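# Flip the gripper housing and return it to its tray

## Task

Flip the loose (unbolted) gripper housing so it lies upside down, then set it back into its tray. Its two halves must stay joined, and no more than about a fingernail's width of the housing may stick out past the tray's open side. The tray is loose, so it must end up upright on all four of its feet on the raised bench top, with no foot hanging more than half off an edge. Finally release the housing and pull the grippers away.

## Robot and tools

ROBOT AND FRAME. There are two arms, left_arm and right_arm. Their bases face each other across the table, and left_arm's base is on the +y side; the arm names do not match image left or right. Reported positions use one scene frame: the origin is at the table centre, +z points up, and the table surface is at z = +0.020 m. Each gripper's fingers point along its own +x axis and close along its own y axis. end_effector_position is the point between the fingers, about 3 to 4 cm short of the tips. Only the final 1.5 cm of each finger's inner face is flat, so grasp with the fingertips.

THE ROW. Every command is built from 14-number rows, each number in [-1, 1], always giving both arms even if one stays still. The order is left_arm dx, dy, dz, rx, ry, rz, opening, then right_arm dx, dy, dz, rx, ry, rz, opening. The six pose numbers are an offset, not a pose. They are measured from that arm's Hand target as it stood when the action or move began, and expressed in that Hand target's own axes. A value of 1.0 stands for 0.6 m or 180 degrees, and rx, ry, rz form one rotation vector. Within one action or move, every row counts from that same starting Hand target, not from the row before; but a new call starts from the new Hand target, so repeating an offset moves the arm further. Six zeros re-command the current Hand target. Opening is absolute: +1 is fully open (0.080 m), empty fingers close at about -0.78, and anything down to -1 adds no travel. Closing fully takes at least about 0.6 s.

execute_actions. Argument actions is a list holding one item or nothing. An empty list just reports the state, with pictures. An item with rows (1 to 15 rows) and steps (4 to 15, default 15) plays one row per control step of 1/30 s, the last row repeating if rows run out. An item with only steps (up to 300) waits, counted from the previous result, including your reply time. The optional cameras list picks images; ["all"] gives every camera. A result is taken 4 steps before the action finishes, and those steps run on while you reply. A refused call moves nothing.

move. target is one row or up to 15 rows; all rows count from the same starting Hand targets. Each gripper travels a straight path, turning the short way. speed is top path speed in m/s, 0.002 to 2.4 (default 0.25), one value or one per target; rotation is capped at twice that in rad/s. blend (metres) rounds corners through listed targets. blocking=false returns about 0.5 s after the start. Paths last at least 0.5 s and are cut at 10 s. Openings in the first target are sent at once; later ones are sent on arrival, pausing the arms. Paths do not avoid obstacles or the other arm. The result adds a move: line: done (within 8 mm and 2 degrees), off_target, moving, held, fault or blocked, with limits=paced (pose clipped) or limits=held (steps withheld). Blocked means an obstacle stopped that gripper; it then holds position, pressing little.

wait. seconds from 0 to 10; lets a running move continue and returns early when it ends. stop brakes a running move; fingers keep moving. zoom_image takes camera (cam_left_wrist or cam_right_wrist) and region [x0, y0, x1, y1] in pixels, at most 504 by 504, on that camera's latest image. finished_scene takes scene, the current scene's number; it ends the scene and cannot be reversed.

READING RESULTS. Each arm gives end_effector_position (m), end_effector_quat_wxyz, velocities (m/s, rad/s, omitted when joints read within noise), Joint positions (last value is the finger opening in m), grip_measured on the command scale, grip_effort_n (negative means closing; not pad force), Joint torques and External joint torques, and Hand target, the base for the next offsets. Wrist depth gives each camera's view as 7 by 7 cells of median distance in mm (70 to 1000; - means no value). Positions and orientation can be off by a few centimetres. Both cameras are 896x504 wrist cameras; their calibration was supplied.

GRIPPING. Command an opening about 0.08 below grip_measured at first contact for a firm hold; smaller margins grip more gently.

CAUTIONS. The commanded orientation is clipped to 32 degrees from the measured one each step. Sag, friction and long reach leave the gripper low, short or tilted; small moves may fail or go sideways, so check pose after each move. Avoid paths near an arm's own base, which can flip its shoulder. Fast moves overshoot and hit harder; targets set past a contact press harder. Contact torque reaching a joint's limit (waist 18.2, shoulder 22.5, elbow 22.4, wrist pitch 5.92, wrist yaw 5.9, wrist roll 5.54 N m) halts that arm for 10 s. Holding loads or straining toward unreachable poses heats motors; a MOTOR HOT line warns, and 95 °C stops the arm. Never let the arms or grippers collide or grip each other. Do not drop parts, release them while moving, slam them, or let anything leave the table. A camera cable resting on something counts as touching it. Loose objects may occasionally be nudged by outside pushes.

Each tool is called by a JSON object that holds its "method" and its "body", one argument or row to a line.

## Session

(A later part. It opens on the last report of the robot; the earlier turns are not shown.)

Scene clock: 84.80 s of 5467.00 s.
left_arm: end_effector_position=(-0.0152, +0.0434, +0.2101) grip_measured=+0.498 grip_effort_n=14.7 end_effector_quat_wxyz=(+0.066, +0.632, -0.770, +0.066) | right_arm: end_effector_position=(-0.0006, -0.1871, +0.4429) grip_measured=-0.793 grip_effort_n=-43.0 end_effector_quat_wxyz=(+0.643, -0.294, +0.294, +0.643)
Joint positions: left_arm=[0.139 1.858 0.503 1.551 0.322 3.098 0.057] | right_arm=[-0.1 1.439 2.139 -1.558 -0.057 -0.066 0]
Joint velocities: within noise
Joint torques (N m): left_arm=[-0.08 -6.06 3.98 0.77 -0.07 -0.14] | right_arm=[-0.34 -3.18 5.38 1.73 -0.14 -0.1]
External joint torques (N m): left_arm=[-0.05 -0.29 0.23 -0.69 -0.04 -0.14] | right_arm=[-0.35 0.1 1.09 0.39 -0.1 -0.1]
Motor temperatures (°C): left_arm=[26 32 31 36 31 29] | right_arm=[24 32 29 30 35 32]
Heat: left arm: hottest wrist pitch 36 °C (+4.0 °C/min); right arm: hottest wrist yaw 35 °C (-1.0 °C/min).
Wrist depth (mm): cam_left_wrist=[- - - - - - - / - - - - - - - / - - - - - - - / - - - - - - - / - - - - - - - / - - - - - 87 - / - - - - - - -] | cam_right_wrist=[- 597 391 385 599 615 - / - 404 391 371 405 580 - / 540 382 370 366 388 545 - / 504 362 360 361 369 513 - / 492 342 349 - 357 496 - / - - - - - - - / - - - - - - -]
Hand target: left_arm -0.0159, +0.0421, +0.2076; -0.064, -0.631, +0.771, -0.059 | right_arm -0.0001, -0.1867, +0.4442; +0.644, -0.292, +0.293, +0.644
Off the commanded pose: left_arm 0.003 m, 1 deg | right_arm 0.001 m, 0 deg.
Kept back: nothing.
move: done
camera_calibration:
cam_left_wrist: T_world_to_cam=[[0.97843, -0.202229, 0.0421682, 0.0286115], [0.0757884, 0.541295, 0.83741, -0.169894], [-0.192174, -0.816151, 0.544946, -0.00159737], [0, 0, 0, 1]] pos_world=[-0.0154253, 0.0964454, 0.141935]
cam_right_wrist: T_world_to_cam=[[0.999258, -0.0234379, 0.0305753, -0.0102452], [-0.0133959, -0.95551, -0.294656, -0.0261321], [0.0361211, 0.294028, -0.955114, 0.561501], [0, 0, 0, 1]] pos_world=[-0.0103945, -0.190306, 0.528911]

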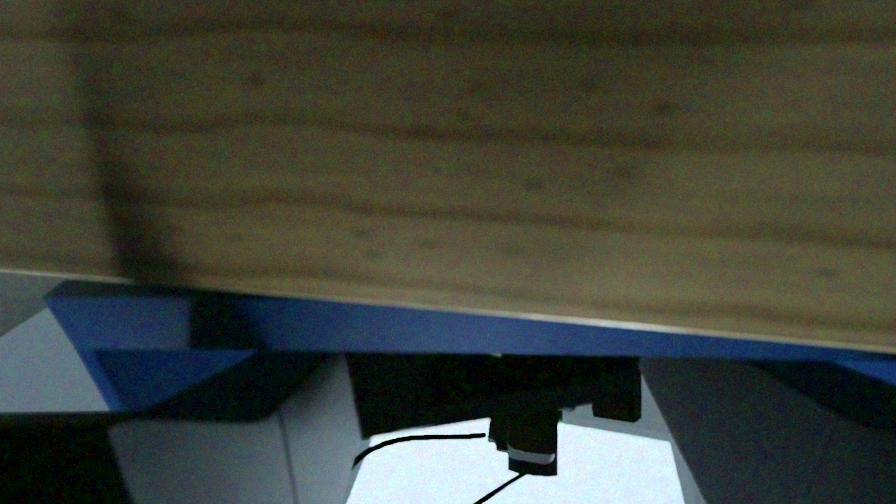

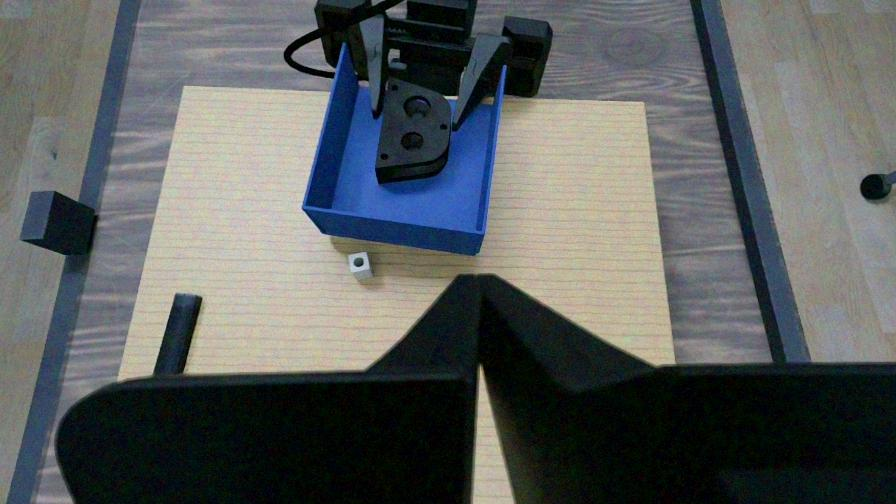

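{"method": "move", "body": {
  "target": [-0.192,0,-0.036,0,0,0,0.56,0,0,0,0,0,0,-0.8],
  "speed": 0.1
}}

{"method": "zoom_image", "body": {
  "camera": "cam_right_wrist",
  "region": [290, 40, 520, 270]
}}

{"method": "zoom_image", "body": {
  "camera": "cam_left_wrist",
  "region": [200, 0, 700, 500]
}}

Scene clock: 86.60 s of 5467.00 s.
left_arm: end_effector_position=(+0.0071, +0.1550, +0.2076) grip_measured=+0.558 grip_effort_n=14.7 end_effector_quat_wxyz=(+0.052, +0.633, -0.771, +0.050) | right_arm: end_effector_position=(-0.0006, -0.1871, +0.4429) grip_measured=-0.793 grip_effort_n=-43.0 end_effector_quat_wxyz=(+0.643, -0.294, +0.294, +0.643)
Joint positions: left_arm=[0.359 1.495 0.095 1.568 0.54 3.066 0.06] | right_arm=[-0.1 1.439 2.139 -1.558 -0.057 -0.066 0]
Joint velocities: within noise
Joint torques (N m): left_arm=[0.31 -4.53 2.6 1.99 0.07 -0.21] | right_arm=[-0.35 -3.18 5.38 1.73 -0.13 -0.1]
External joint torques (N m): left_arm=[0.33 -1.54 -0.91 0.55 0.12 -0.21] | right_arm=[-0.35 0.21 1.05 0.41 -0.1 -0.1]
Motor temperatures (°C): left_arm=[26 32 31 36 31 29] | right_arm=[24 32 29 30 35 32]
Heat: left arm: hottest wrist pitch 36 °C (+4.0 °C/min); right arm: hottest wrist yaw 35 °C (-1.0 °C/min).
Wrist depth (mm): cam_left_wrist=[151 144 138 132 127 123 118 / - - 153 152 150 - - / - - - - 234 - - / - - - - - - - / - - 100 - 528 - - / - - 88 - - 74 - / - - - - - - -] | cam_right_wrist=[- 590 589 596 603 611 - / - 403 393 382 411 588 - / 538 381 369 366 388 545 - / 504 360 360 360 371 515 - / 491 342 350 - 354 495 - / - - - - - - - / - - - - - - -]
Hand target: left_arm +0.0070, +0.1570, +0.2089; -0.064, -0.631, +0.771, -0.059 | right_arm -0.0001, -0.1867, +0.4442; +0.644, -0.292, +0.293, +0.644
Off the commanded pose: left_arm 0.002 m, 2 deg | right_arm 0.001 m, 0 deg.
joint sent to its limit (left arm) — joint 4 (wrist pitch), upper limit.
Kept back: nothing.
move: done
camera_calibration:
cam_left_wrist: T_world_to_cam=[[0.978591, -0.202785, 0.0351844, 0.0309278], [0.0740009, 0.506193, 0.85924, -0.228876], [-0.192051, -0.838241, 0.510362, 0.105733], [0, 0, 0, 1]] pos_world=[0.00697755, 0.210757, 0.141609]
cam_right_wrist: T_world_to_cam=[[0.999258, -0.0234379, 0.0305753, -0.0102452], [-0.0133959, -0.95551, -0.294656, -0.0261321], [0.0361211, 0.294028, -0.955114, 0.561501], [0, 0, 0, 1]] pos_world=[-0.0103945, -0.190306, 0.528911]

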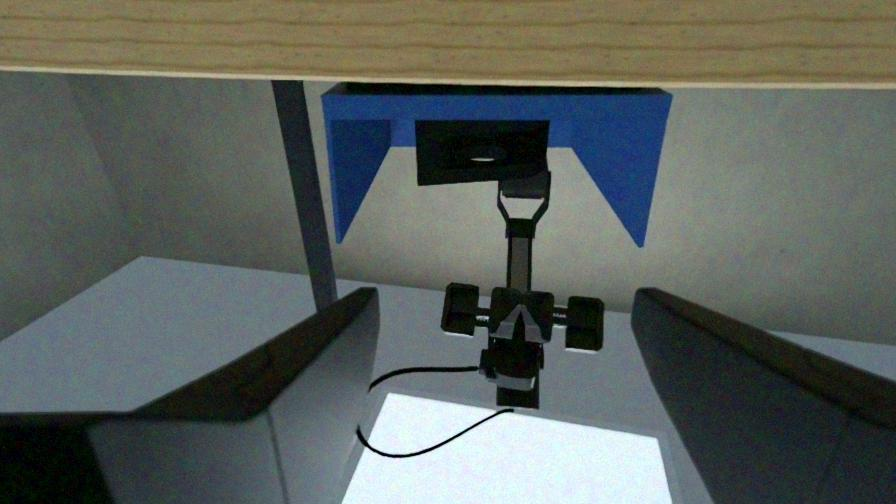

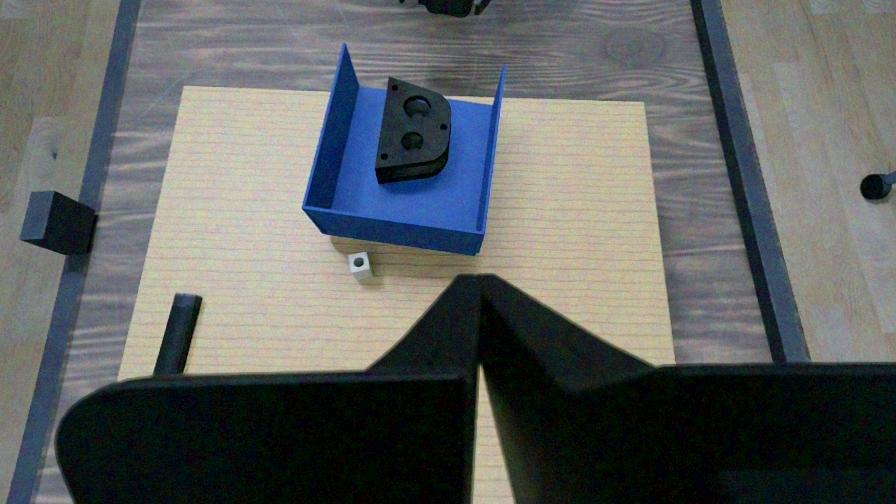

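Scaled by 2.191.

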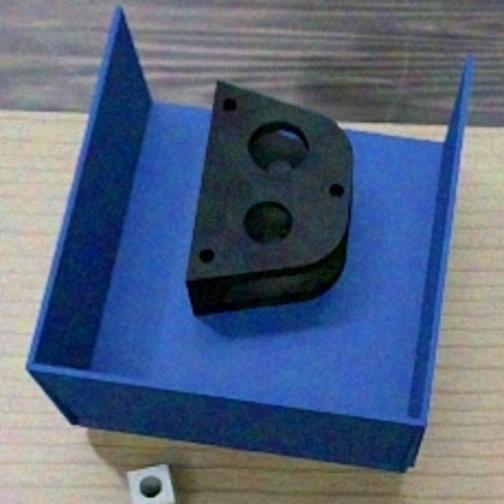

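Scaled by 1.008.

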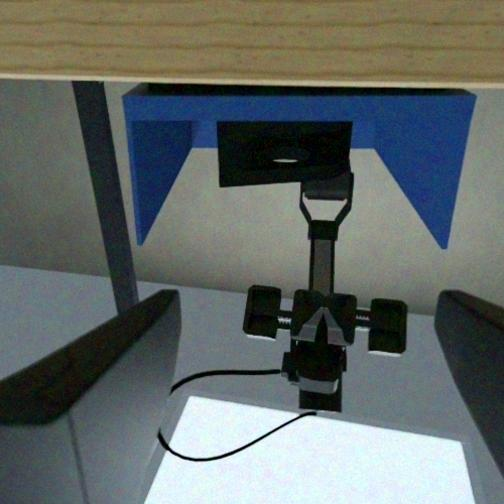

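{"method": "finished_scene", "body": {
  "scene": 1
}}

The scene is finished: the task was done.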